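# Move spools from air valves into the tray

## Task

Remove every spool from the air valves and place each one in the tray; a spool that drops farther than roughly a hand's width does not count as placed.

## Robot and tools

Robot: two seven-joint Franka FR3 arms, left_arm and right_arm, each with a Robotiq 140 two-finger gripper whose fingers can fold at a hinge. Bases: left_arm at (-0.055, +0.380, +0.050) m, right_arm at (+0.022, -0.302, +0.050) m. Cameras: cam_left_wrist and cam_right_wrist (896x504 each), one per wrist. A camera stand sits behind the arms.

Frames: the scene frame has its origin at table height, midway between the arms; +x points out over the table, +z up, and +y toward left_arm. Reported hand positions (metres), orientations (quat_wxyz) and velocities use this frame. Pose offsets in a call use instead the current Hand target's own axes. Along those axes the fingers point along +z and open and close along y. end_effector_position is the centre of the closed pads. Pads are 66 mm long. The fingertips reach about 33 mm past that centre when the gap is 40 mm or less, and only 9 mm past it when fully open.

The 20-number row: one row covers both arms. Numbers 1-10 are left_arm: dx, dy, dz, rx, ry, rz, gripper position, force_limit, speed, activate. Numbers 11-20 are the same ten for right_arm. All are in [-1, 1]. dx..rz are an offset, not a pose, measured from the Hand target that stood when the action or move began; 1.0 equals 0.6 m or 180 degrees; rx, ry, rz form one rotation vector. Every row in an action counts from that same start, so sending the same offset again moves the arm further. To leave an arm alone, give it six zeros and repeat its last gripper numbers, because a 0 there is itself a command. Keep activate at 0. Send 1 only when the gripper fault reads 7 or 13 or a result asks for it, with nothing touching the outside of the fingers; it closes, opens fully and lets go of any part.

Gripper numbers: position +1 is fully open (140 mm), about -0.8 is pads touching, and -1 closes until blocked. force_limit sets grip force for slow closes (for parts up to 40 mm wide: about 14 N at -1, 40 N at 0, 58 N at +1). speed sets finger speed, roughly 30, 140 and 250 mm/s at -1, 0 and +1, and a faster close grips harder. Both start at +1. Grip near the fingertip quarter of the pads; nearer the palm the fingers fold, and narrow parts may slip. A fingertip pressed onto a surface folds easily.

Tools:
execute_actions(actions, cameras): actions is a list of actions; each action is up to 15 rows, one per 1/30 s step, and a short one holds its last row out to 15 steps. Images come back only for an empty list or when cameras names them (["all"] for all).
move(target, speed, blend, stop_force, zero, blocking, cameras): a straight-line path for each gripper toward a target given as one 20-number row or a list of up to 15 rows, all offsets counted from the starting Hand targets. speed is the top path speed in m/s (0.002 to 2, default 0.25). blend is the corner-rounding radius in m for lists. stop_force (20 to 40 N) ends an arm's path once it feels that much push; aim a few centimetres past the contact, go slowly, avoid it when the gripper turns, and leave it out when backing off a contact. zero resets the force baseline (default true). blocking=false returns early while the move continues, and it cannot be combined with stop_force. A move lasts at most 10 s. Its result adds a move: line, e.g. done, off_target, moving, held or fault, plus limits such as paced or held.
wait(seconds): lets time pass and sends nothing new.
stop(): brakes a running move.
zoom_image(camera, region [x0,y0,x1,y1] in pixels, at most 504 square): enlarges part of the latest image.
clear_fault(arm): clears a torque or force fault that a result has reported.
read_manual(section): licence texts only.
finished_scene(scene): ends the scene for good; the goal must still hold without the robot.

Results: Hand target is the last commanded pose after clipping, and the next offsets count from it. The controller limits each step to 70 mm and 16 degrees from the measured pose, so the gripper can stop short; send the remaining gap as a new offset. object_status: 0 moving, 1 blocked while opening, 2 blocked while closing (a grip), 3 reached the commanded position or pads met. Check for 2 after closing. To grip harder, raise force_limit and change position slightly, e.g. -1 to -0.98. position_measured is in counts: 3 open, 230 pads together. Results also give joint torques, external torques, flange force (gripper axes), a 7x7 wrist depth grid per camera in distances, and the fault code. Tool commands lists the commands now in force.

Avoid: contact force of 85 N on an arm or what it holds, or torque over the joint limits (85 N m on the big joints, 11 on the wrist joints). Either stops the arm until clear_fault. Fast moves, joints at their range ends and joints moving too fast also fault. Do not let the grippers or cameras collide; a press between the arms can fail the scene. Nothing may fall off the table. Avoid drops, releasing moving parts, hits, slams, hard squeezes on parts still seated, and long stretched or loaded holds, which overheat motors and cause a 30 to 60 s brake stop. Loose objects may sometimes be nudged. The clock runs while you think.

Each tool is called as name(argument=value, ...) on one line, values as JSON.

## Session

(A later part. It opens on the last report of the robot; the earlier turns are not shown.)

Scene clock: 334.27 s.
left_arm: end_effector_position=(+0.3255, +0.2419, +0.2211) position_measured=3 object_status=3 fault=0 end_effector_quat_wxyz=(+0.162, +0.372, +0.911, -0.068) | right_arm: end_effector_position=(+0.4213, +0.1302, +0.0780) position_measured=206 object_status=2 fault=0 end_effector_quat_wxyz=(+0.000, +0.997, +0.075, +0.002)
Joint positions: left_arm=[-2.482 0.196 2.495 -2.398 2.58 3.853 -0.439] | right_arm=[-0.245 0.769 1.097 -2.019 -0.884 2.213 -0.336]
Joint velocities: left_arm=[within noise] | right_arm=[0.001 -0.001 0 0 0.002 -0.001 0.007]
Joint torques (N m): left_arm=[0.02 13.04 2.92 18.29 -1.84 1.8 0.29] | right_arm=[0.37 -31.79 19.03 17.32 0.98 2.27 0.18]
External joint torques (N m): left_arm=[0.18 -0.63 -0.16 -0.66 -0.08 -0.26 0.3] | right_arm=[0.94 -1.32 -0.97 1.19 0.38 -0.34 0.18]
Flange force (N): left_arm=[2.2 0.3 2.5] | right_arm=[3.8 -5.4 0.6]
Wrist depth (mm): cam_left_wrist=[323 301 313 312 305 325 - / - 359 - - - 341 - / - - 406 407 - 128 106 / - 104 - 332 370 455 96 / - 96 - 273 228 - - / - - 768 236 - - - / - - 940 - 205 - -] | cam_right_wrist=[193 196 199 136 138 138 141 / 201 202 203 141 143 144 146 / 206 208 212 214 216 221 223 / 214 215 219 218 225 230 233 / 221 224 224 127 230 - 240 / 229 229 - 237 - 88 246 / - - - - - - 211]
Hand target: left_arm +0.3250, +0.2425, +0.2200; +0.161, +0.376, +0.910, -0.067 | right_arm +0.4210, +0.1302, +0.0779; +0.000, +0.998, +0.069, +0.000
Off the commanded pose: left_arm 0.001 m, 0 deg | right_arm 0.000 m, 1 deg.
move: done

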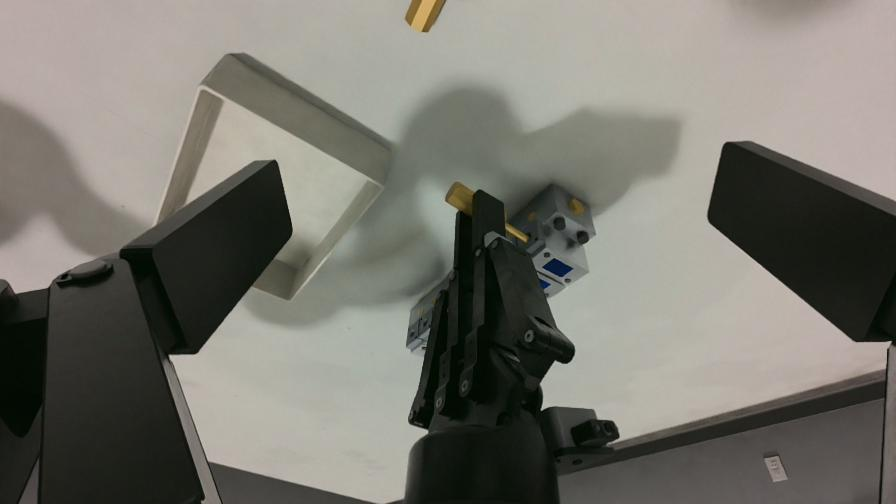

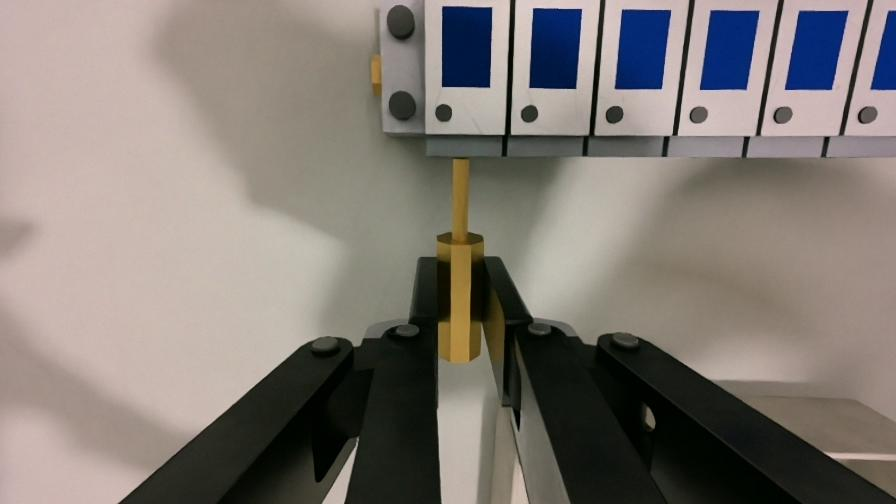

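move(target=[[0,0,0,0,0,0,1,1,1,0,-0.003,0.0013,0.0012,0,0,0,-1,0.5,-1,0],[0,0,0,0,0,0,1,1,1,0,0.0133,0.0013,0.0012,0,0,0,-1,0.5,-1,0]], speed=0.04, stop_force=20, cameras=["all"])

zoom_image(camera="cam_left_wrist", region=[470, 200, 550, 260])

Scene clock: 338.20 s.
left_arm: end_effector_position=(+0.3255, +0.2419, +0.2211) position_measured=3 object_status=3 fault=0 end_effector_quat_wxyz=(+0.162, +0.372, +0.911, -0.068) | right_arm: end_effector_position=(+0.4263, +0.1310, +0.0762) position_measured=206 object_status=2 fault=0 end_effector_quat_wxyz=(+0.000, +0.998, +0.068, -0.002)
Joint positions: left_arm=[-2.482 0.196 2.495 -2.398 2.58 3.853 -0.439] | right_arm=[-0.238 0.782 1.089 -1.998 -0.882 2.204 -0.334]
Joint torques (N m): left_arm=[0.05 13.13 2.9 18.29 -1.85 1.78 0.29] | right_arm=[-0.55 -33.19 19.53 18.68 0.14 2.18 -0.17]
External joint torques (N m): left_arm=[0.17 -0.58 -0.21 -0.68 -0.1 -0.27 0.3] | right_arm=[-0.15 -2.1 -0.83 2.72 -0.48 -0.42 -0.18]
Flange force (N): left_arm=[2.2 0.1 2.5] | right_arm=[6.8 -4.7 -1.2]
Wrist depth (mm): cam_left_wrist=[340 319 - 303 306 - 298 / - 320 344 - 353 - - / 428 408 - - 391 128 107 / - 104 - 328 384 - 96 / - 96 - 286 - - - / - - - 249 650 734 - / - - - 196 209 2591 -] | cam_right_wrist=[- 194 193 134 134 136 139 / 198 200 202 139 141 142 144 / 204 206 209 211 213 217 222 / 212 217 215 169 224 228 230 / 218 223 226 166 229 236 239 / 229 229 - 236 - 241 246 / 235 - - - - - 214]
Hand target: left_arm +0.3250, +0.2425, +0.2200; +0.161, +0.376, +0.910, -0.067 | right_arm +0.4290, +0.1305, +0.0771; +0.000, +0.998, +0.069, +0.000
Off the commanded pose: left_arm 0.001 m, 0 deg | right_arm 0.003 m, 0 deg.
move: done

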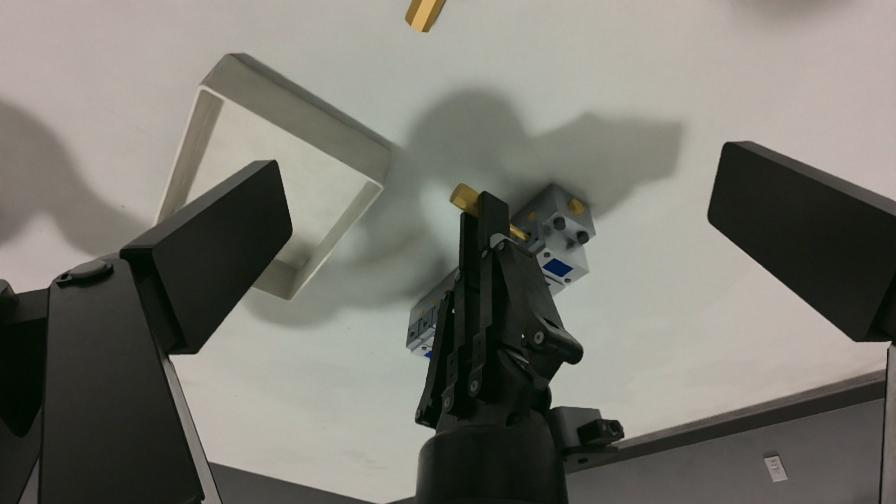

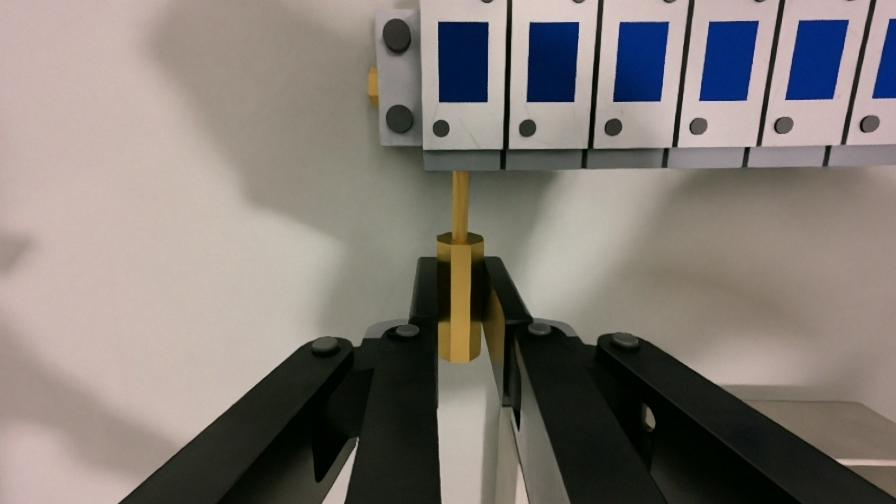

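Scaled by 6.300 from the camera's image (finer frame: 1280x720).

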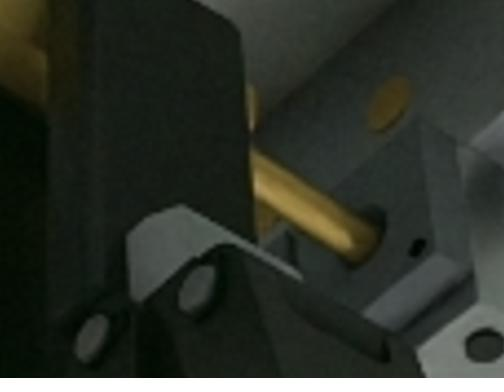

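move(target=[0,0,0,0,0,0,1,1,1,0,0.0535,0,0,0,0,0,-1,0.5,-1,0], speed=0.04, stop_force=40, cameras=["all"])

zoom_image(camera="cam_right_wrist", region=[360, 0, 896, 260])

Scene clock: 342.20 s.
left_arm: end_effector_position=(+0.3255, +0.2419, +0.2211) position_measured=3 object_status=3 fault=0 end_effector_quat_wxyz=(+0.162, +0.372, +0.911, -0.068) | right_arm: end_effector_position=(+0.4517, +0.1359, +0.0765) position_measured=206 object_status=2 fault=0 end_effector_quat_wxyz=(+0.003, +0.998, +0.068, -0.006)
Joint positions: left_arm=[-2.482 0.196 2.495 -2.398 2.58 3.853 -0.439] | right_arm=[-0.205 0.832 1.068 -1.901 -0.881 2.152 -0.38]
Joint torques (N m): left_arm=[0.01 13.09 2.89 18.21 -1.84 1.8 0.29] | right_arm=[-2.38 -35.18 17.11 21.11 -1.64 3.56 -0.34]
External joint torques (N m): left_arm=[0.14 -0.67 -0.22 -0.77 -0.09 -0.26 0.3] | right_arm=[-1.77 -1.15 -4.15 4.96 -2.28 0.96 -0.34]
Flange force (N): left_arm=[2.3 0.1 2.7] | right_arm=[15.9 -7.8 8.1]
Wrist depth (mm): cam_left_wrist=[321 305 317 299 306 306 306 / 370 365 - 354 346 335 330 / 421 - 366 406 - 127 106 / - 104 448 - 345 - 96 / - 96 580 530 278 - - / - - - 284 240 - - / - - - 219 210 - -] | cam_right_wrist=[191 193 195 197 199 200 204 / 202 200 201 139 142 143 145 / 204 207 209 146 145 148 151 / 212 214 214 162 226 229 232 / 220 221 227 127 231 237 241 / 228 228 - - - 88 249 / - - - - - - 245]
Hand target: left_arm +0.3250, +0.2425, +0.2200; +0.161, +0.376, +0.910, -0.067 | right_arm +0.4608, +0.1349, +0.0771; +0.000, +0.998, +0.069, +0.000
Off the commanded pose: left_arm 0.001 m, 0 deg | right_arm 0.009 m, 1 deg.
move: off_target (right_arm)

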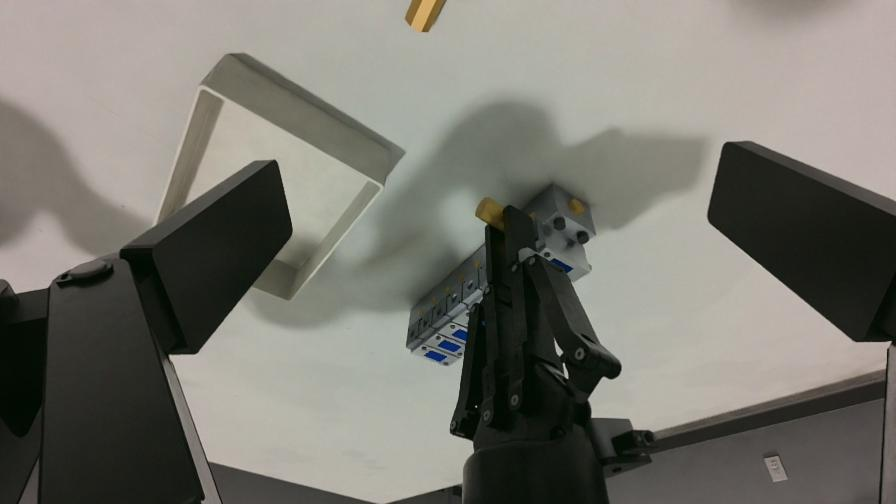

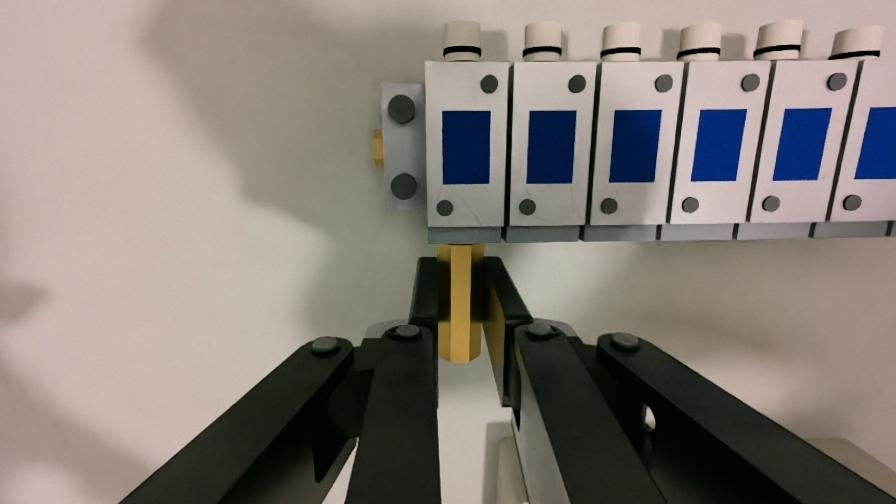

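Region (360, 0, 896, 260) is 536x260 pixels. A region can be at most 504 by 504 pixels.

move(target=[[0,0,0,0,0,0,1,1,1,0,-0.08,0,0,0,0,0,-1,0.5,-1,0],[0,0,0,0,0,0,1,1,1,0,-0.08,0,0.063,0,0,0,-0.3,0.5,-0.5,0],[0,0,0,0,0,0,1,1,1,0,-0.08,0,-0.2,0,0,0,-0.3,0.5,-0.5,0]], speed=[0.1,0.08,0.2], cameras=["all"])

Scene clock: 358.47 s.
left_arm: end_effector_position=(+0.3255, +0.2419, +0.2211) position_measured=3 object_status=3 fault=0 end_effector_quat_wxyz=(+0.162, +0.372, +0.911, -0.068) | right_arm: end_effector_position=(+0.4138, +0.1284, +0.1971) position_measured=167 object_status=3 fault=0 end_effector_quat_wxyz=(+0.000, +0.998, +0.065, +0.002)
Joint positions: left_arm=[-2.482 0.196 2.495 -2.398 2.58 3.853 -0.439] | right_arm=[-0.423 0.616 1.357 -1.996 -0.688 2.037 -0.412]
Joint velocities: left_arm=[within noise] | right_arm=[0.002 0 0.002 0 0 -0.003 -0.007]
Joint torques (N m): left_arm=[0 13.07 2.93 18.27 -1.84 1.8 0.29] | right_arm=[-0.12 -21.91 17.56 20.32 0.63 2.19 -0.21]
External joint torques (N m): left_arm=[0.14 -0.69 -0.17 -0.72 -0.09 -0.27 0.3] | right_arm=[0.29 0.24 -0.59 0.67 -0.05 -0.44 -0.21]
Flange force (N): left_arm=[2.2 0.3 2.7] | right_arm=[5.1 -4.5 0.3]
Wrist depth (mm): cam_left_wrist=[323 - 316 304 305 303 302 / - - 334 - - 353 - / - - 396 385 - 128 107 / - 104 - - - - 96 / - 96 - 293 - - - / - - - 232 - - - / - - - 229 193 - -] | cam_right_wrist=[- 305 305 305 252 258 321 / 310 311 320 256 258 261 334 / 318 324 328 - 338 341 342 / 329 335 - 338 347 348 362 / 342 348 102 352 153 344 368 / 352 79 - 316 - 88 - / - - - 383 - - -]
Hand target: left_arm +0.3250, +0.2425, +0.2200; +0.161, +0.376, +0.910, -0.067 | right_arm +0.4133, +0.1283, +0.1971; +0.000, +0.998, +0.069, +0.000
Off the commanded pose: left_arm 0.001 m, 0 deg | right_arm 0.001 m, 0 deg.
move: done

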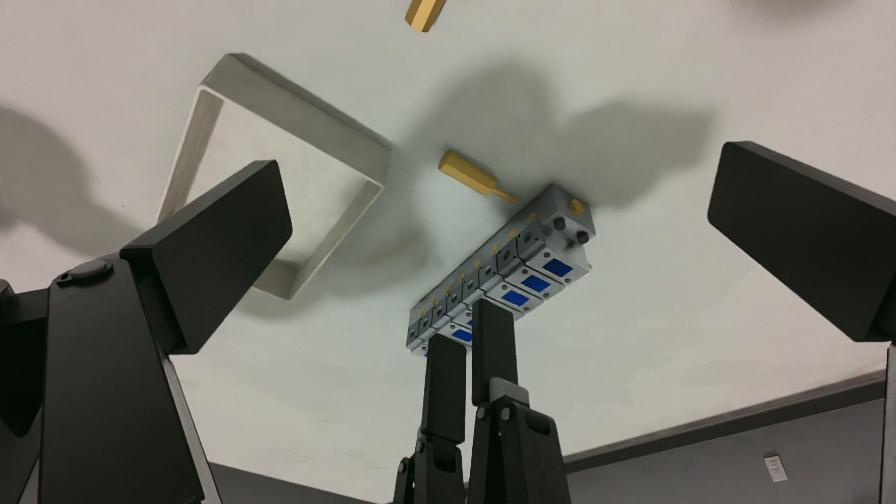

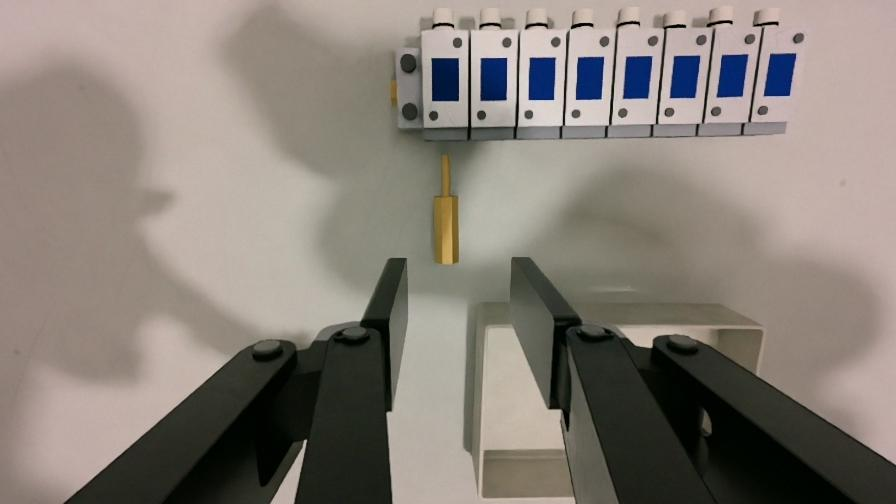

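move(target=[0.155,0.215,-0.375,0,0,0,1,1,1,0,0.2265,0.3187,0.1117,0,0,-0.004,-0.563,0,-0.5,0], speed=0.25, cameras=["cam_right_wrist"])

zoom_image(camera="cam_right_wrist", region=[300, 180, 600, 400])

Scene clock: 367.87 s.
left_arm: end_effector_position=(+0.3005, +0.4497, +0.3993) position_measured=3 object_status=3 fault=0 end_effector_quat_wxyz=(+0.163, +0.371, +0.912, -0.068) | right_arm: end_effector_position=(+0.5741, -0.0428, +0.1303) position_measured=200 object_status=3 fault=0 end_effector_quat_wxyz=(-0.001, +0.998, +0.070, +0.000)
Joint positions: left_arm=[-2.226 0.243 2.857 -2.035 2.709 4.433 -0.097] | right_arm=[-0.669 0.807 1.222 -1.915 -0.873 2.056 -0.735]
Joint velocities: left_arm=[0 0.001 0 0 0.001 0.001 0.005] | right_arm=[0.001 0 0.001 0.001 0 0 -0.005]
Joint torques (N m): left_arm=[0.77 17.05 1.23 19.73 -1.71 2.59 0.27] | right_arm=[0.69 -30.49 21.28 17.53 0.36 2.17 -0.16]
External joint torques (N m): left_arm=[1.01 -0.49 -0.69 -0.21 0.12 0.26 0.29] | right_arm=[1.12 -0.35 -0.86 0.82 -0.34 -0.48 -0.16]
Flange force (N): left_arm=[0.3 1.4 -0.1] | right_arm=[7.8 -4.1 1.6]
Wrist depth (mm): cam_left_wrist=[- - - - 485 - - / - - - - - - - / - - - - - 127 113 / - 104 - - - - 96 / - 96 - 829 - 2214 - / - 1144 1087 - 2706 2619 - / - - 564 2511 2591 2537 -] | cam_right_wrist=[237 240 243 247 250 253 258 / 246 247 251 258 259 263 264 / 254 259 262 264 268 272 277 / 260 264 267 271 280 283 290 / 203 205 206 124 286 298 299 / 210 210 - 219 - 88 - / - - - - - - -]
Hand target: left_arm +0.2996, +0.4504, +0.3991; +0.161, +0.376, +0.910, -0.067 | right_arm +0.5742, -0.0425, +0.1300; +0.000, +0.997, +0.075, +0.000
Off the commanded pose: left_arm 0.001 m, 1 deg | right_arm 0.000 m, 1 deg.
joint read past its limit (left arm) — joint 3 (upper arm roll), upper limit.
joint sent to its limit (left arm) — joint 3 (upper arm roll), upper limit. The joint targets still meet the commanded pose.
move: done

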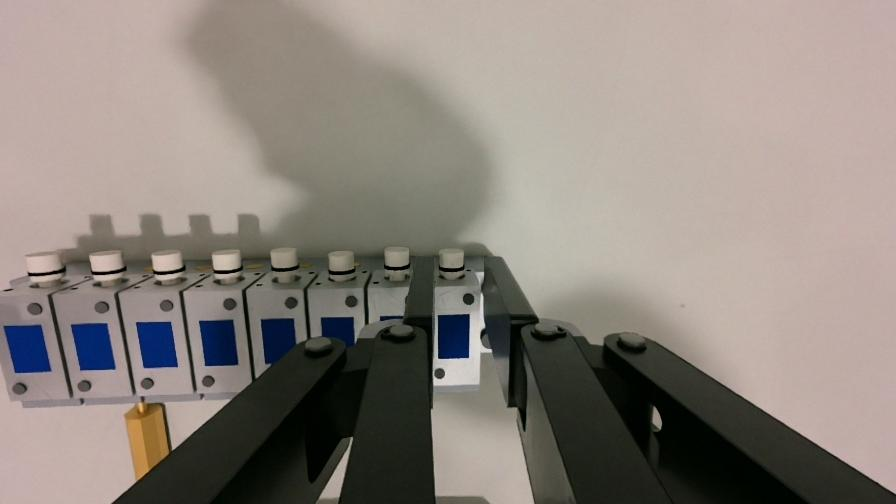

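Scaled by 1.680 from the camera's image (finer frame: 1280x720).

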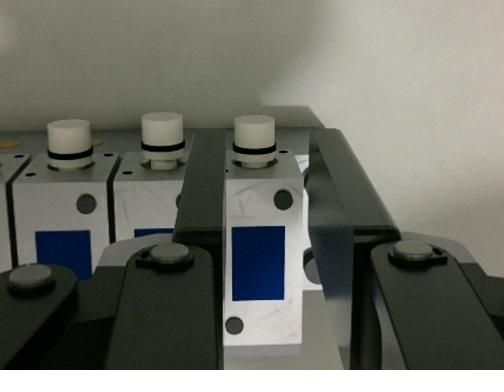

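move(target=[0,0,0,0,0,0,1,1,1,0,0,-0.003,0.0567,0,0,-0.002,-0.563,0,-0.5,0], speed=0.1, cameras=["cam_right_wrist"])

zoom_image(camera="cam_right_wrist", region=[300, 180, 600, 400])

Scene clock: 372.37 s.
left_arm: end_effector_position=(+0.3004, +0.4498, +0.3993) position_measured=3 object_status=3 fault=0 end_effector_quat_wxyz=(+0.163, +0.372, +0.911, -0.068) | right_arm: end_effector_position=(+0.5720, -0.0415, +0.1004) position_measured=200 object_status=3 fault=0 end_effector_quat_wxyz=(+0.002, +0.997, +0.081, -0.003)
Joint positions: left_arm=[-2.226 0.243 2.857 -2.035 2.709 4.433 -0.095] | right_arm=[-0.629 0.84 1.167 -1.92 -0.913 2.091 -0.733]
Joint velocities: left_arm=[within noise] | right_arm=[0.002 -0.002 -0.001 -0.002 0 0 0.004]
Joint torques (N m): left_arm=[0.78 17.11 1.24 19.72 -1.75 2.59 0.3] | right_arm=[1.95 -28.4 17.11 16.03 -0.99 4.63 0.11]
External joint torques (N m): left_arm=[0.95 -0.26 -0.74 -0.13 0.07 0.27 0.31] | right_arm=[2.42 3.19 -5.23 0.12 -1.67 2 0.11]
Flange force (N): left_arm=[0.2 0.9 -0.2] | right_arm=[15.6 -8.8 21.0]
Wrist depth (mm): cam_left_wrist=[- - - - - - - / - - 568 - - - - / - - - - - 128 106 / - 104 - - - - 96 / - 96 - - - 2175 - / - - - - 2768 2564 - / - - 545 2537 2935 - -] | cam_right_wrist=[210 213 214 218 223 226 230 / 217 220 223 227 228 233 238 / 224 225 231 236 240 244 248 / - 232 - 242 249 251 259 / - 174 174 144 127 264 270 / - 84 - - - 88 280 / - - - - - - -]
Hand target: left_arm +0.2996, +0.4504, +0.3991; +0.161, +0.376, +0.910, -0.067 | right_arm +0.5739, -0.0407, +0.0960; +0.000, +0.997, +0.078, +0.000
Off the commanded pose: left_arm 0.001 m, 0 deg | right_arm 0.005 m, 1 deg.
joint read past its limit (left arm) — joint 3 (upper arm roll), upper limit.
joint sent to its limit (left arm) — joint 3 (upper arm roll), upper limit. The joint targets still meet the commanded pose.
move: off_target (right_arm)

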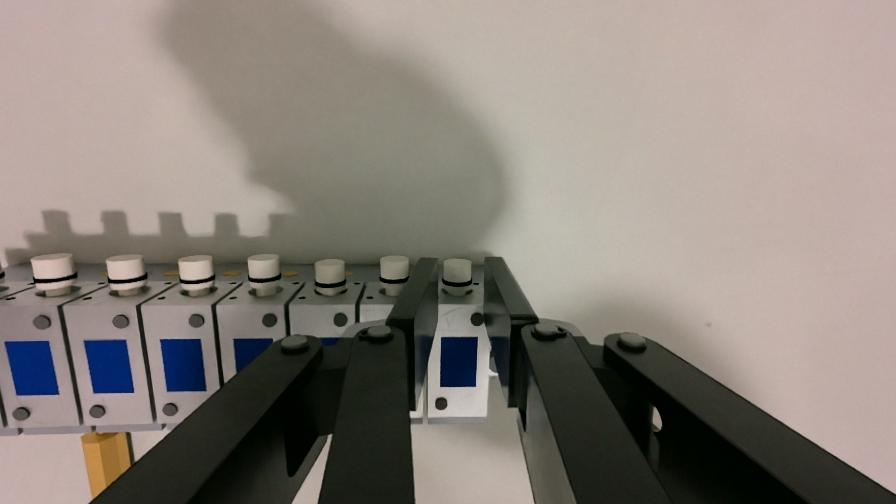

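Scaled by 1.680 from the camera's image (finer frame: 1280x720).

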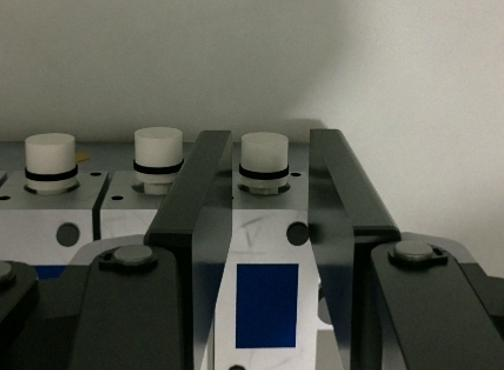

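move(target=[[0,0,0,0,0,0,1,1,1,0,0,0,-0.025,0,0,0,-0.563,0,-0.5,0],[0,0,0,0,0,0,1,1,1,0,0.0225,0,-0.025,0,0,0,-0.563,0,-0.5,0],[0,0,0,0,0,0,1,1,1,0,0.0225,0,0.0,0,0,0,-0.563,0,-0.5,0]], speed=0.1, cameras=["cam_right_wrist"])

zoom_image(camera="cam_right_wrist", region=[300, 180, 600, 400])

Scene clock: 377.30 s.
left_arm: end_effector_position=(+0.3004, +0.4498, +0.3993) position_measured=3 object_status=3 fault=0 end_effector_quat_wxyz=(+0.163, +0.372, +0.911, -0.068) | right_arm: end_effector_position=(+0.5866, -0.0385, +0.0971) position_measured=200 object_status=3 fault=0 end_effector_quat_wxyz=(+0.000, +0.997, +0.077, -0.001)
Joint positions: left_arm=[-2.226 0.243 2.857 -2.035 2.709 4.433 -0.095] | right_arm=[-0.598 0.87 1.145 -1.867 -0.922 2.082 -0.74]
Joint velocities: left_arm=[within noise] | right_arm=[0.001 0 -0.001 -0.001 0 0.004 0.002]
Joint torques (N m): left_arm=[0.8 17.09 1.23 19.68 -1.74 2.6 0.32] | right_arm=[0.68 -34.49 21.25 16.41 0.28 2.66 -0.08]
External joint torques (N m): left_arm=[1.03 -0.37 -0.68 -0.18 0.07 0.27 0.33] | right_arm=[1.12 -1.02 -1.6 0.63 -0.41 0.01 -0.09]
Flange force (N): left_arm=[0.4 1.1 -0.2] | right_arm=[5.5 -3.3 2.9]
Wrist depth (mm): cam_left_wrist=[- - 468 - - - 493 / - - - - - - 489 / - - - - 628 127 107 / - 104 - - - - 96 / - 96 - - 909 2100 - / - - - 4776 2971 2460 - / - - 566 3248 2971 - -] | cam_right_wrist=[209 211 213 215 219 222 227 / 215 218 220 231 229 231 233 / 223 225 231 235 238 239 241 / 231 235 238 241 - 250 253 / 181 185 187 126 251 261 265 / - 176 - - - 88 273 / - - - - - - -]
Hand target: left_arm +0.2996, +0.4504, +0.3991; +0.161, +0.376, +0.910, -0.067 | right_arm +0.5872, -0.0386, +0.0960; +0.000, +0.997, +0.078, +0.000
Off the commanded pose: left_arm 0.001 m, 0 deg | right_arm 0.001 m, 0 deg.
joint read past its limit (left arm) — joint 3 (upper arm roll), upper limit.
joint sent to its limit (left arm) — joint 3 (upper arm roll), upper limit. The joint targets still meet the commanded pose.
move: done

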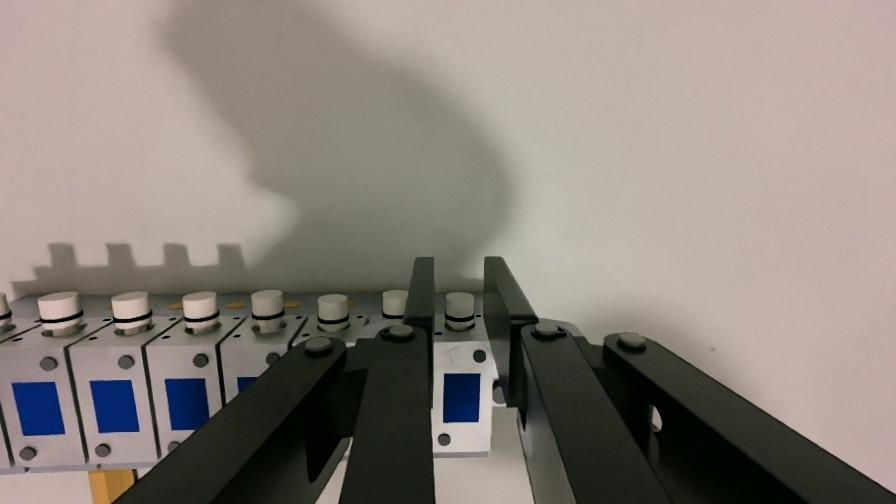

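Scaled by 1.680 from the camera's image (finer frame: 1280x720).

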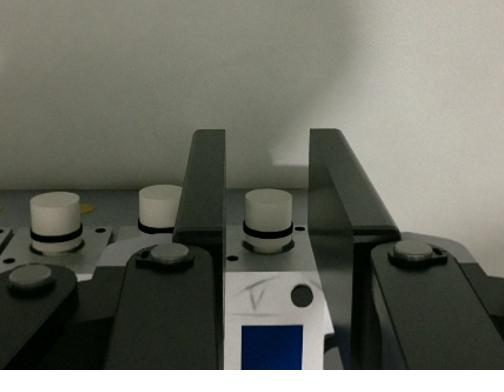

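move(target=[[0,0,0,0,0,0,1,1,1,0,-0.0133,0,0,0,0,0,-0.563,0,-0.5,0],[0,0,0,0,0,0,1,1,1,0,-0.0133,0,0.0417,0,0,0,-0.563,0,-0.5,0]], speed=0.08, cameras=["cam_right_wrist"])

zoom_image(camera="cam_right_wrist", region=[360, 220, 560, 370])

Scene clock: 385.47 s.
left_arm: end_effector_position=(+0.3004, +0.4498, +0.3993) position_measured=3 object_status=3 fault=0 end_effector_quat_wxyz=(+0.163, +0.372, +0.911, -0.068) | right_arm: end_effector_position=(+0.5790, -0.0398, +0.0717) position_measured=200 object_status=3 fault=0 end_effector_quat_wxyz=(-0.001, +0.997, +0.081, -0.001)
Joint positions: left_arm=[-2.226 0.243 2.857 -2.035 2.709 4.433 -0.095] | right_arm=[-0.584 0.881 1.103 -1.899 -0.949 2.134 -0.726]
Joint velocities: left_arm=[within noise] | right_arm=[-0.001 -0.001 0 0 0.001 0.005 0.002]
Joint torques (N m): left_arm=[0.79 17.13 1.25 19.71 -1.76 2.61 0.31] | right_arm=[0.6 -34.84 21.1 15.75 0.54 2.77 0.23]
External joint torques (N m): left_arm=[0.95 -0.28 -0.76 -0.16 0.06 0.28 0.32] | right_arm=[1.05 -1.04 -1.55 0.5 -0.12 0.12 0.23]
Flange force (N): left_arm=[0.2 0.9 -0.2] | right_arm=[3.7 -3.1 3.0]
Wrist depth (mm): cam_left_wrist=[- - - - - - - / - - - - - - 545 / - - - - - 128 106 / - 104 - - - - 96 / - 96 - - 849 2935 - / - - - 2320 2677 2564 - / - - 542 1903 2486 - -] | cam_right_wrist=[186 188 191 194 195 199 202 / 192 194 199 200 202 209 208 / 199 201 205 207 211 214 218 / 207 210 212 213 219 223 226 / 161 160 196 127 225 231 234 / 149 149 - 153 - 88 252 / 153 - - - - - 256]
Hand target: left_arm +0.2996, +0.4504, +0.3991; +0.161, +0.376, +0.910, -0.067 | right_arm +0.5793, -0.0398, +0.0710; +0.000, +0.997, +0.078, +0.000
Off the commanded pose: left_arm 0.001 m, 0 deg | right_arm 0.001 m, 0 deg.
joint read past its limit (left arm) — joint 3 (upper arm roll), upper limit.
joint sent to its limit (left arm) — joint 3 (upper arm roll), upper limit. The joint targets still meet the commanded pose.
move: done

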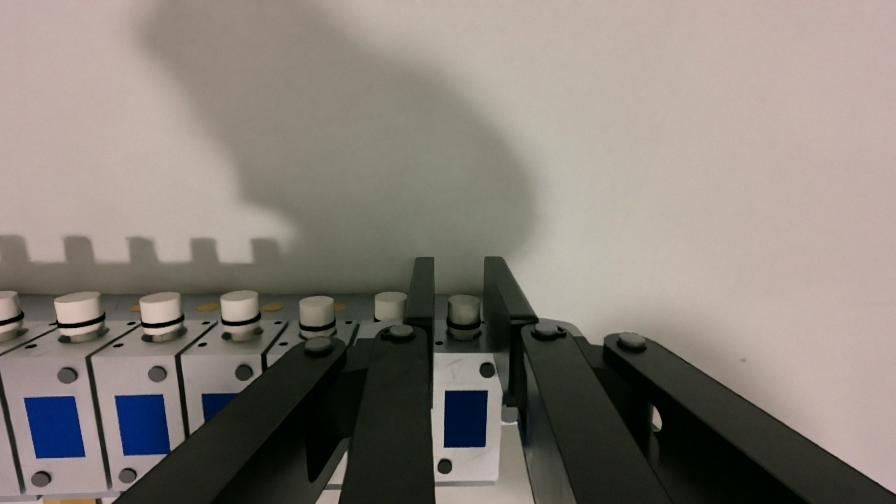

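Scaled by 2.520 from the camera's image (finer frame: 1280x720).

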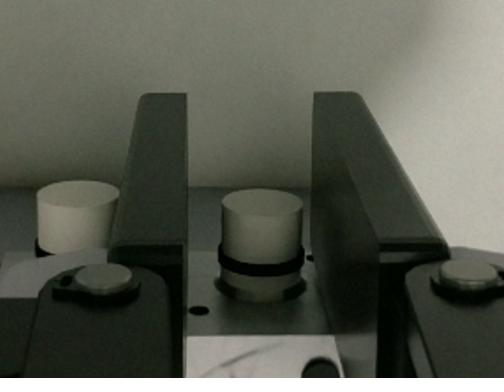

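move(target=[[0,0,0,0,0,0,1,1,1,0,-0.001,0.0025,0,0,0,0,-0.563,0,-1,0],[0,0,0,0,0,0,1,1,1,0,-0.001,0.0025,0,0,0,0,-1,0,-1,0]], speed=0.08, cameras=["cam_right_wrist"])

zoom_image(camera="cam_right_wrist", region=[360, 220, 560, 370])

Scene clock: 390.97 s.
left_arm: end_effector_position=(+0.3004, +0.4498, +0.3993) position_measured=3 object_status=3 fault=0 end_effector_quat_wxyz=(+0.163, +0.372, +0.911, -0.068) | right_arm: end_effector_position=(+0.5787, -0.0412, +0.0710) position_measured=214 object_status=0 fault=0 end_effector_quat_wxyz=(-0.001, +0.997, +0.080, -0.001)
Joint positions: left_arm=[-2.226 0.243 2.857 -2.035 2.709 4.433 -0.095] | right_arm=[-0.587 0.88 1.102 -1.902 -0.949 2.137 -0.725]
Joint torques (N m): left_arm=[0.75 17.17 1.23 19.66 -1.76 2.6 0.29] | right_arm=[0.18 -35.22 20.76 15.44 0.32 2.7 0.06]
External joint torques (N m): left_arm=[0.91 -0.19 -0.76 -0.17 0.05 0.28 0.3] | right_arm=[0.58 -1.53 -1.85 0.25 -0.34 0.06 0.06]
Flange force (N): left_arm=[0.2 0.5 -0.2] | right_arm=[1.5 -1.4 2.5]
Wrist depth (mm): cam_left_wrist=[- - - - - 437 - / - - - - - - - / - - - 638 - 128 106 / - 104 - - - - 96 / - 96 - 967 - 2156 - / - - - 2298 2768 2460 - / - - 539 1964 2137 2365 -] | cam_right_wrist=[184 187 189 193 194 198 201 / 191 193 197 197 201 206 208 / 196 200 204 207 209 213 217 / 206 209 212 214 216 222 - / 160 160 196 119 225 230 235 / 148 149 - - - 237 237 / - - - - - - -]
Hand target: left_arm +0.2996, +0.4504, +0.3991; +0.161, +0.376, +0.910, -0.067 | right_arm +0.5790, -0.0414, +0.0710; +0.000, +0.997, +0.078, +0.000
Off the commanded pose: left_arm 0.001 m, 0 deg | right_arm 0.000 m, 0 deg.
joint read past its limit (left arm) — joint 3 (upper arm roll), upper limit.
joint sent to its limit (left arm) — joint 3 (upper arm roll), upper limit. The joint targets still meet the commanded pose.
move: done

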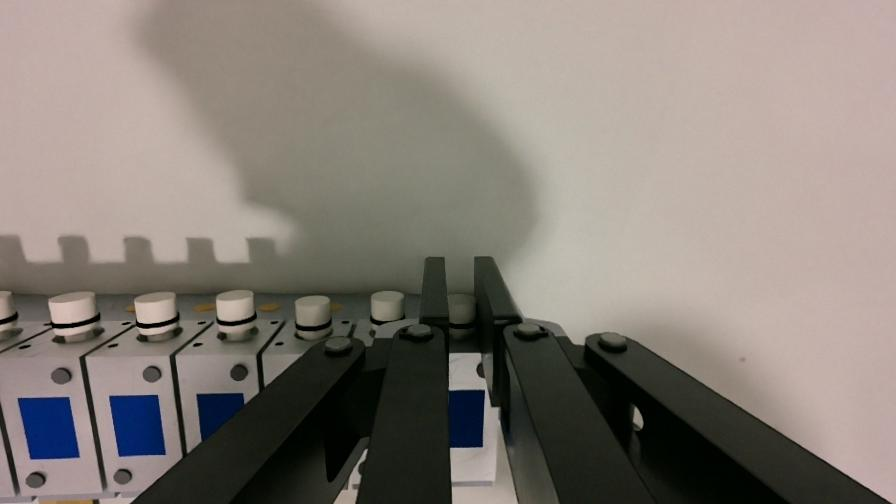

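Scaled by 2.520 from the camera's image (finer frame: 1280x720).

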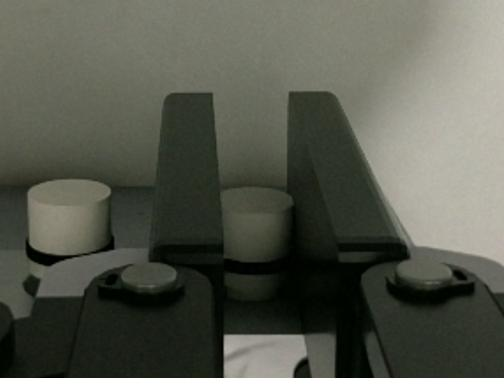

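move(target=[0,0,0,0,0,0,1,1,1,0,0.1,0.0,0,0,0,0,-1,0,-1,0], speed=0.04, cameras=["cam_right_wrist"])

zoom_image(camera="cam_right_wrist", region=[360, 220, 560, 470])

Scene clock: 395.63 s.
left_arm: end_effector_position=(+0.3004, +0.4498, +0.3993) position_measured=3 object_status=3 fault=0 end_effector_quat_wxyz=(+0.163, +0.372, +0.911, -0.068) | right_arm: end_effector_position=(+0.6389, -0.0313, +0.0728) position_measured=214 object_status=2 fault=0 end_effector_quat_wxyz=(-0.001, +0.997, +0.074, +0.002)
Joint positions: left_arm=[-2.226 0.243 2.857 -2.035 2.709 4.433 -0.095] | right_arm=[-0.464 0.983 1.051 -1.653 -0.949 2.05 -0.796]
Joint velocities: left_arm=[within noise] | right_arm=[-0.002 -0.002 -0.001 0.001 0.001 -0.001 -0.006]
Joint torques (N m): left_arm=[0.85 17.13 1.28 19.67 -1.75 2.6 0.32] | right_arm=[0.69 -40.98 22.52 16.46 0.66 2.2 -0.32]
External joint torques (N m): left_arm=[1.05 -0.17 -0.67 -0.12 0.06 0.29 0.33] | right_arm=[1.13 -0.35 -1.22 0.99 -0.03 -0.47 -0.32]
Flange force (N): left_arm=[0.5 0.6 -0.4] | right_arm=[8.7 -3.5 1.2]
Wrist depth (mm): cam_left_wrist=[- - - - 471 - - / - - - - - - - / - - - - - 136 106 / - 104 - - - - 96 / - 96 - 846 - 2276 - / - - - 740 2677 2511 - / - - 554 612 2619 2235 -] | cam_right_wrist=[189 191 193 197 199 202 204 / 195 198 200 202 206 207 212 / 203 - 207 210 213 219 220 / 211 214 216 217 222 225 229 / 217 219 222 126 228 234 235 / 223 226 - - - 241 248 / - - - - - - 257]
Hand target: left_arm +0.2996, +0.4504, +0.3991; +0.161, +0.376, +0.910, -0.067 | right_arm +0.6382, -0.0320, +0.0710; +0.000, +0.997, +0.078, +0.000
Off the commanded pose: left_arm 0.001 m, 0 deg | right_arm 0.002 m, 1 deg.
joint read past its limit (left arm) — joint 3 (upper arm roll), upper limit.
joint sent to its limit (left arm) — joint 3 (upper arm roll), upper limit. The joint targets still meet the commanded pose.
move: done

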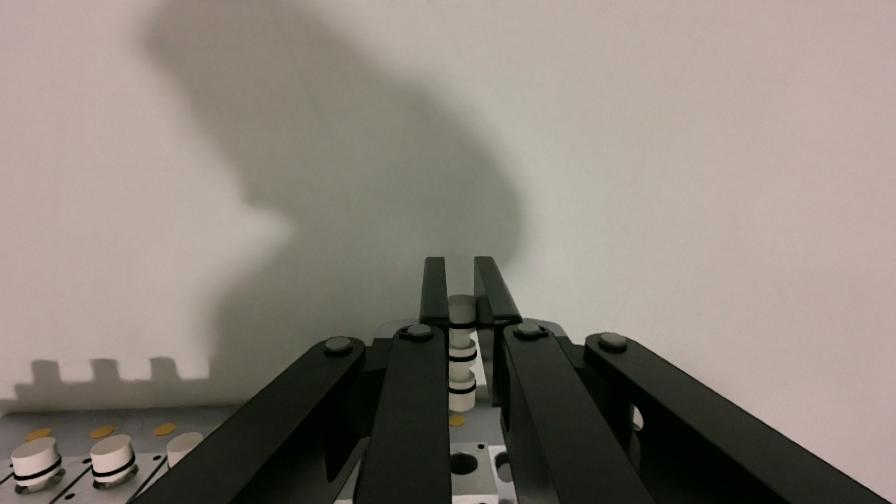

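Scaled by 2.016 from the camera's image (finer frame: 1280x720).

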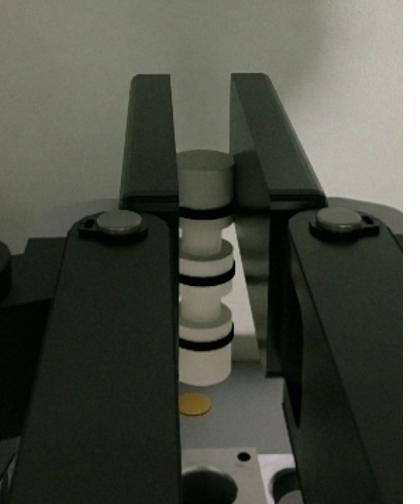

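move(target=[[0,0,0,0,0,0,1,1,1,0,0,0,-0.1483,0,0,0,-1,0,-1,0],[0,0,0,0,0,0,1,1,1,0,-0.4798,-0.0303,-0.1483,0,0,0,-1,0,-1,0]], speed=0.25, blend=[0.03,0], cameras=["cam_right_wrist"])

Scene clock: 403.30 s.
left_arm: end_effector_position=(+0.3004, +0.4498, +0.3993) position_measured=3 object_status=3 fault=0 end_effector_quat_wxyz=(+0.163, +0.372, +0.911, -0.068) | right_arm: end_effector_position=(+0.3519, -0.0591, +0.1603) position_measured=214 object_status=2 fault=0 end_effector_quat_wxyz=(+0.000, +0.997, +0.083, +0.000)
Joint positions: left_arm=[-2.226 0.243 2.857 -2.035 2.709 4.433 -0.095] | right_arm=[-1.351 0.663 1.914 -2.599 -0.783 2.176 -0.528]
Joint velocities: left_arm=[within noise] | right_arm=[-0.001 0 0.001 -0.001 -0.001 0.001 0.005]
Joint torques (N m): left_arm=[0.77 17.07 1.24 19.69 -1.75 2.59 0.28] | right_arm=[0.19 -3.49 14.2 17.5 0.8 2.65 0.07]
External joint torques (N m): left_arm=[0.95 -0.32 -0.74 -0.14 0.07 0.26 0.3] | right_arm=[0.39 -0.66 -0.11 -0.32 0.17 0 0.07]
Flange force (N): left_arm=[0.1 1.1 -0.2] | right_arm=[1.5 -2.5 2.3]
Wrist depth (mm): cam_left_wrist=[- - - - - - - / - 572 - - - - - / - - - - - 127 113 / - 104 - - - - 96 / - 97 - - - 2175 - / - 481 - - 2706 2365 - / - - - 3383 2511 2320 -] | cam_right_wrist=[258 259 264 269 272 273 279 / 270 271 272 275 282 291 290 / 277 238 281 286 - 298 - / 285 285 293 296 - 310 315 / - 298 302 120 119 321 327 / - - - - - - 345 / 321 - - - - - -]
Hand target: left_arm +0.2996, +0.4504, +0.3991; +0.161, +0.376, +0.910, -0.067 | right_arm +0.3511, -0.0590, +0.1600; +0.000, +0.997, +0.078, +0.000
Off the commanded pose: left_arm 0.001 m, 0 deg | right_arm 0.001 m, 1 deg.
joint read past its limit (left arm) — joint 3 (upper arm roll), upper limit.
joint sent to its limit (left arm) — joint 3 (upper arm roll), upper limit. The joint targets still meet the commanded pose.
move: done

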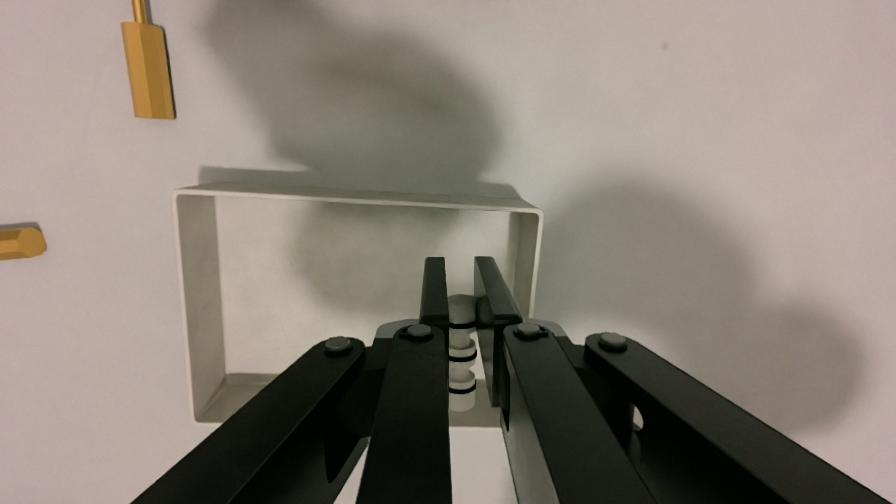

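move(target=[[0,0,0,0,0,0,1,1,1,0,-0.005,0.0167,0.05,0,0,0,-1,0,-1,0],[0,0,0,0,0,0,1,1,1,0,-0.005,0.0167,0.2,0,0,0,-1,0,-1,0],[0,0,0,0,0,0,1,1,1,0,-0.005,0.0167,0.2,0,0,0,-0.53,0,-1,0],[0,0,0,0,0,0,1,1,1,0,-0.005,0.0167,-0.02,0,0,0,-0.53,0,-1,0]], speed=[0.15,0.08,0.1,0.2], cameras=["cam_right_wrist"])

Scene clock: 413.90 s.
left_arm: end_effector_position=(+0.3004, +0.4498, +0.3993) position_measured=3 object_status=3 fault=0 end_effector_quat_wxyz=(+0.163, +0.372, +0.911, -0.068) | right_arm: end_effector_position=(+0.3511, -0.0693, +0.1721) position_measured=196 object_status=3 fault=0 end_effector_quat_wxyz=(+0.000, +0.997, +0.074, +0.001)
Joint positions: left_arm=[-2.226 0.243 2.857 -2.035 2.709 4.433 -0.095] | right_arm=[-1.426 0.681 1.981 -2.612 -0.761 2.147 -0.538]
Joint velocities: left_arm=[within noise] | right_arm=[0.001 0.001 0 0.001 0 -0.004 0]
Joint torques (N m): left_arm=[0.81 17.09 1.22 19.63 -1.76 2.6 0.31] | right_arm=[0.49 -0.97 13.51 18.03 0.62 2.08 -0.31]
External joint torques (N m): left_arm=[1.07 -0.35 -0.68 -0.25 0.07 0.27 0.33] | right_arm=[0.73 0.91 -0.51 -0.24 -0.03 -0.56 -0.31]
Flange force (N): left_arm=[0.6 0.8 -0.1] | right_arm=[1.1 0.3 -0.7]
Wrist depth (mm): cam_left_wrist=[- 511 - - - - - / - - - - - - - / - - - 623 - 128 107 / - 104 - - 734 - 96 / - 96 - - - 2255 - / - - - - 2737 2537 - / - - - 2866 2800 2591 -] | cam_right_wrist=[267 271 273 279 283 284 290 / 278 279 286 289 292 301 308 / 281 291 294 297 306 313 309 / 300 296 - 160 314 - 329 / 310 292 - 140 327 334 341 / 321 321 - 308 - 88 - / - - - 354 - - -]
Hand target: left_arm +0.2996, +0.4504, +0.3991; +0.161, +0.376, +0.910, -0.067 | right_arm +0.3497, -0.0694, +0.1720; +0.000, +0.997, +0.078, +0.000
Off the commanded pose: left_arm 0.001 m, 0 deg | right_arm 0.001 m, 0 deg.
joint read past its limit (left arm) — joint 3 (upper arm roll), upper limit.
joint sent to its limit (left arm) — joint 3 (upper arm roll), upper limit. The joint targets still meet the commanded pose.
move: done

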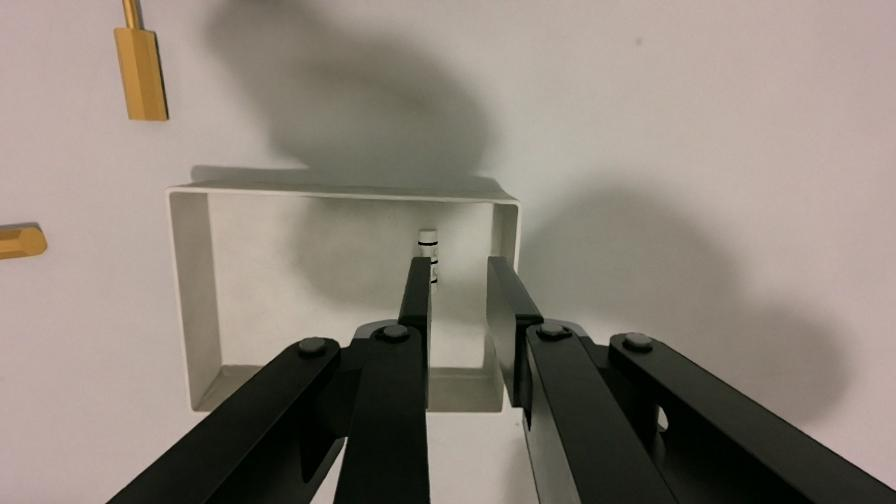

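move(target=[[0,0,0,0,0,0,1,1,1,0,0.386,-0.0327,0.07,0,0,0,-0.563,0,-0.5,0],[0,0,0,0,0,0,1,1,1,0,0.386,-0.0327,0.12,0,0,0,-0.563,0,-0.5,0]], speed=[0.3,0.15], cameras=["cam_right_wrist"])

zoom_image(camera="cam_right_wrist", region=[360, 220, 560, 370])

Scene clock: 421.20 s.
left_arm: end_effector_position=(+0.3004, +0.4498, +0.3993) position_measured=3 object_status=3 fault=0 end_effector_quat_wxyz=(+0.163, +0.372, +0.911, -0.068) | right_arm: end_effector_position=(+0.5739, -0.0136, +0.0999) position_measured=200 object_status=3 fault=0 end_effector_quat_wxyz=(-0.001, +0.997, +0.081, -0.002)
Joint positions: left_arm=[-2.226 0.243 2.857 -2.035 2.709 4.433 -0.095] | right_arm=[-0.515 0.8 1.084 -1.874 -0.839 2.126 -0.744]
Joint velocities: left_arm=[within noise] | right_arm=[0.001 -0.001 0 -0.002 0 0.004 -0.002]
Joint torques (N m): left_arm=[0.76 17.11 1.24 19.69 -1.76 2.59 0.25] | right_arm=[0.72 -34.75 19.3 17.62 0.5 2.67 0.1]
External joint torques (N m): left_arm=[0.97 -0.31 -0.71 -0.17 0.06 0.27 0.26] | right_arm=[1.34 -0.92 -1.53 0.5 -0.17 0.02 0.1]
Flange force (N): left_arm=[0.2 0.9 -0.2] | right_arm=[5.0 -4.0 2.9]
Wrist depth (mm): cam_left_wrist=[- 492 - - 490 - - / - - - - - 551 - / - - - - - 128 106 / - 104 788 - - - 96 / - 96 - - - 2214 - / - - - 3747 2619 2537 - / - - 547 2030 3248 2255 -] | cam_right_wrist=[212 215 216 219 223 226 229 / 219 221 224 228 230 234 237 / 227 228 233 236 240 243 247 / 234 244 240 243 250 253 257 / 182 176 188 125 220 262 267 / 180 - - - - 88 281 / 261 - - - - - -]
Hand target: left_arm +0.2996, +0.4504, +0.3991; +0.161, +0.376, +0.910, -0.067 | right_arm +0.5754, -0.0138, +0.1000; +0.000, +0.997, +0.078, +0.000
Off the commanded pose: left_arm 0.001 m, 0 deg | right_arm 0.001 m, 0 deg.
joint read past its limit (left arm) — joint 3 (upper arm roll), upper limit.
joint sent to its limit (left arm) — joint 3 (upper arm roll), upper limit. The joint targets still meet the commanded pose.
move: done

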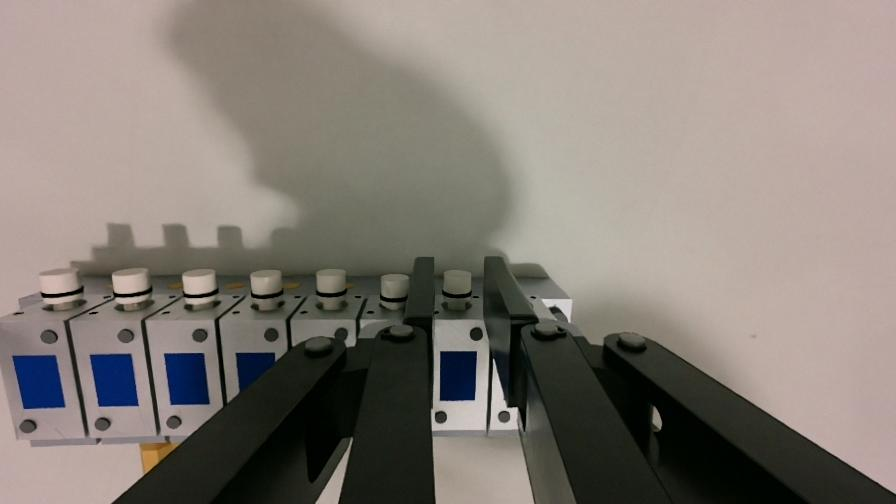

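Scaled by 2.520 from the camera's image (finer frame: 1280x720).

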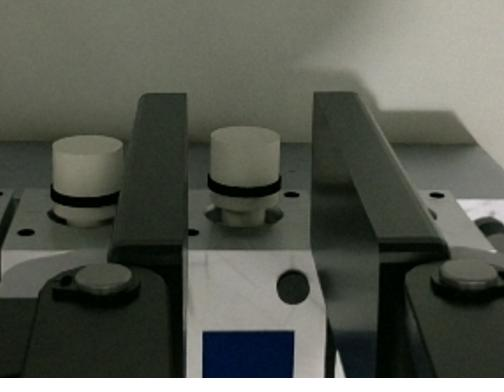

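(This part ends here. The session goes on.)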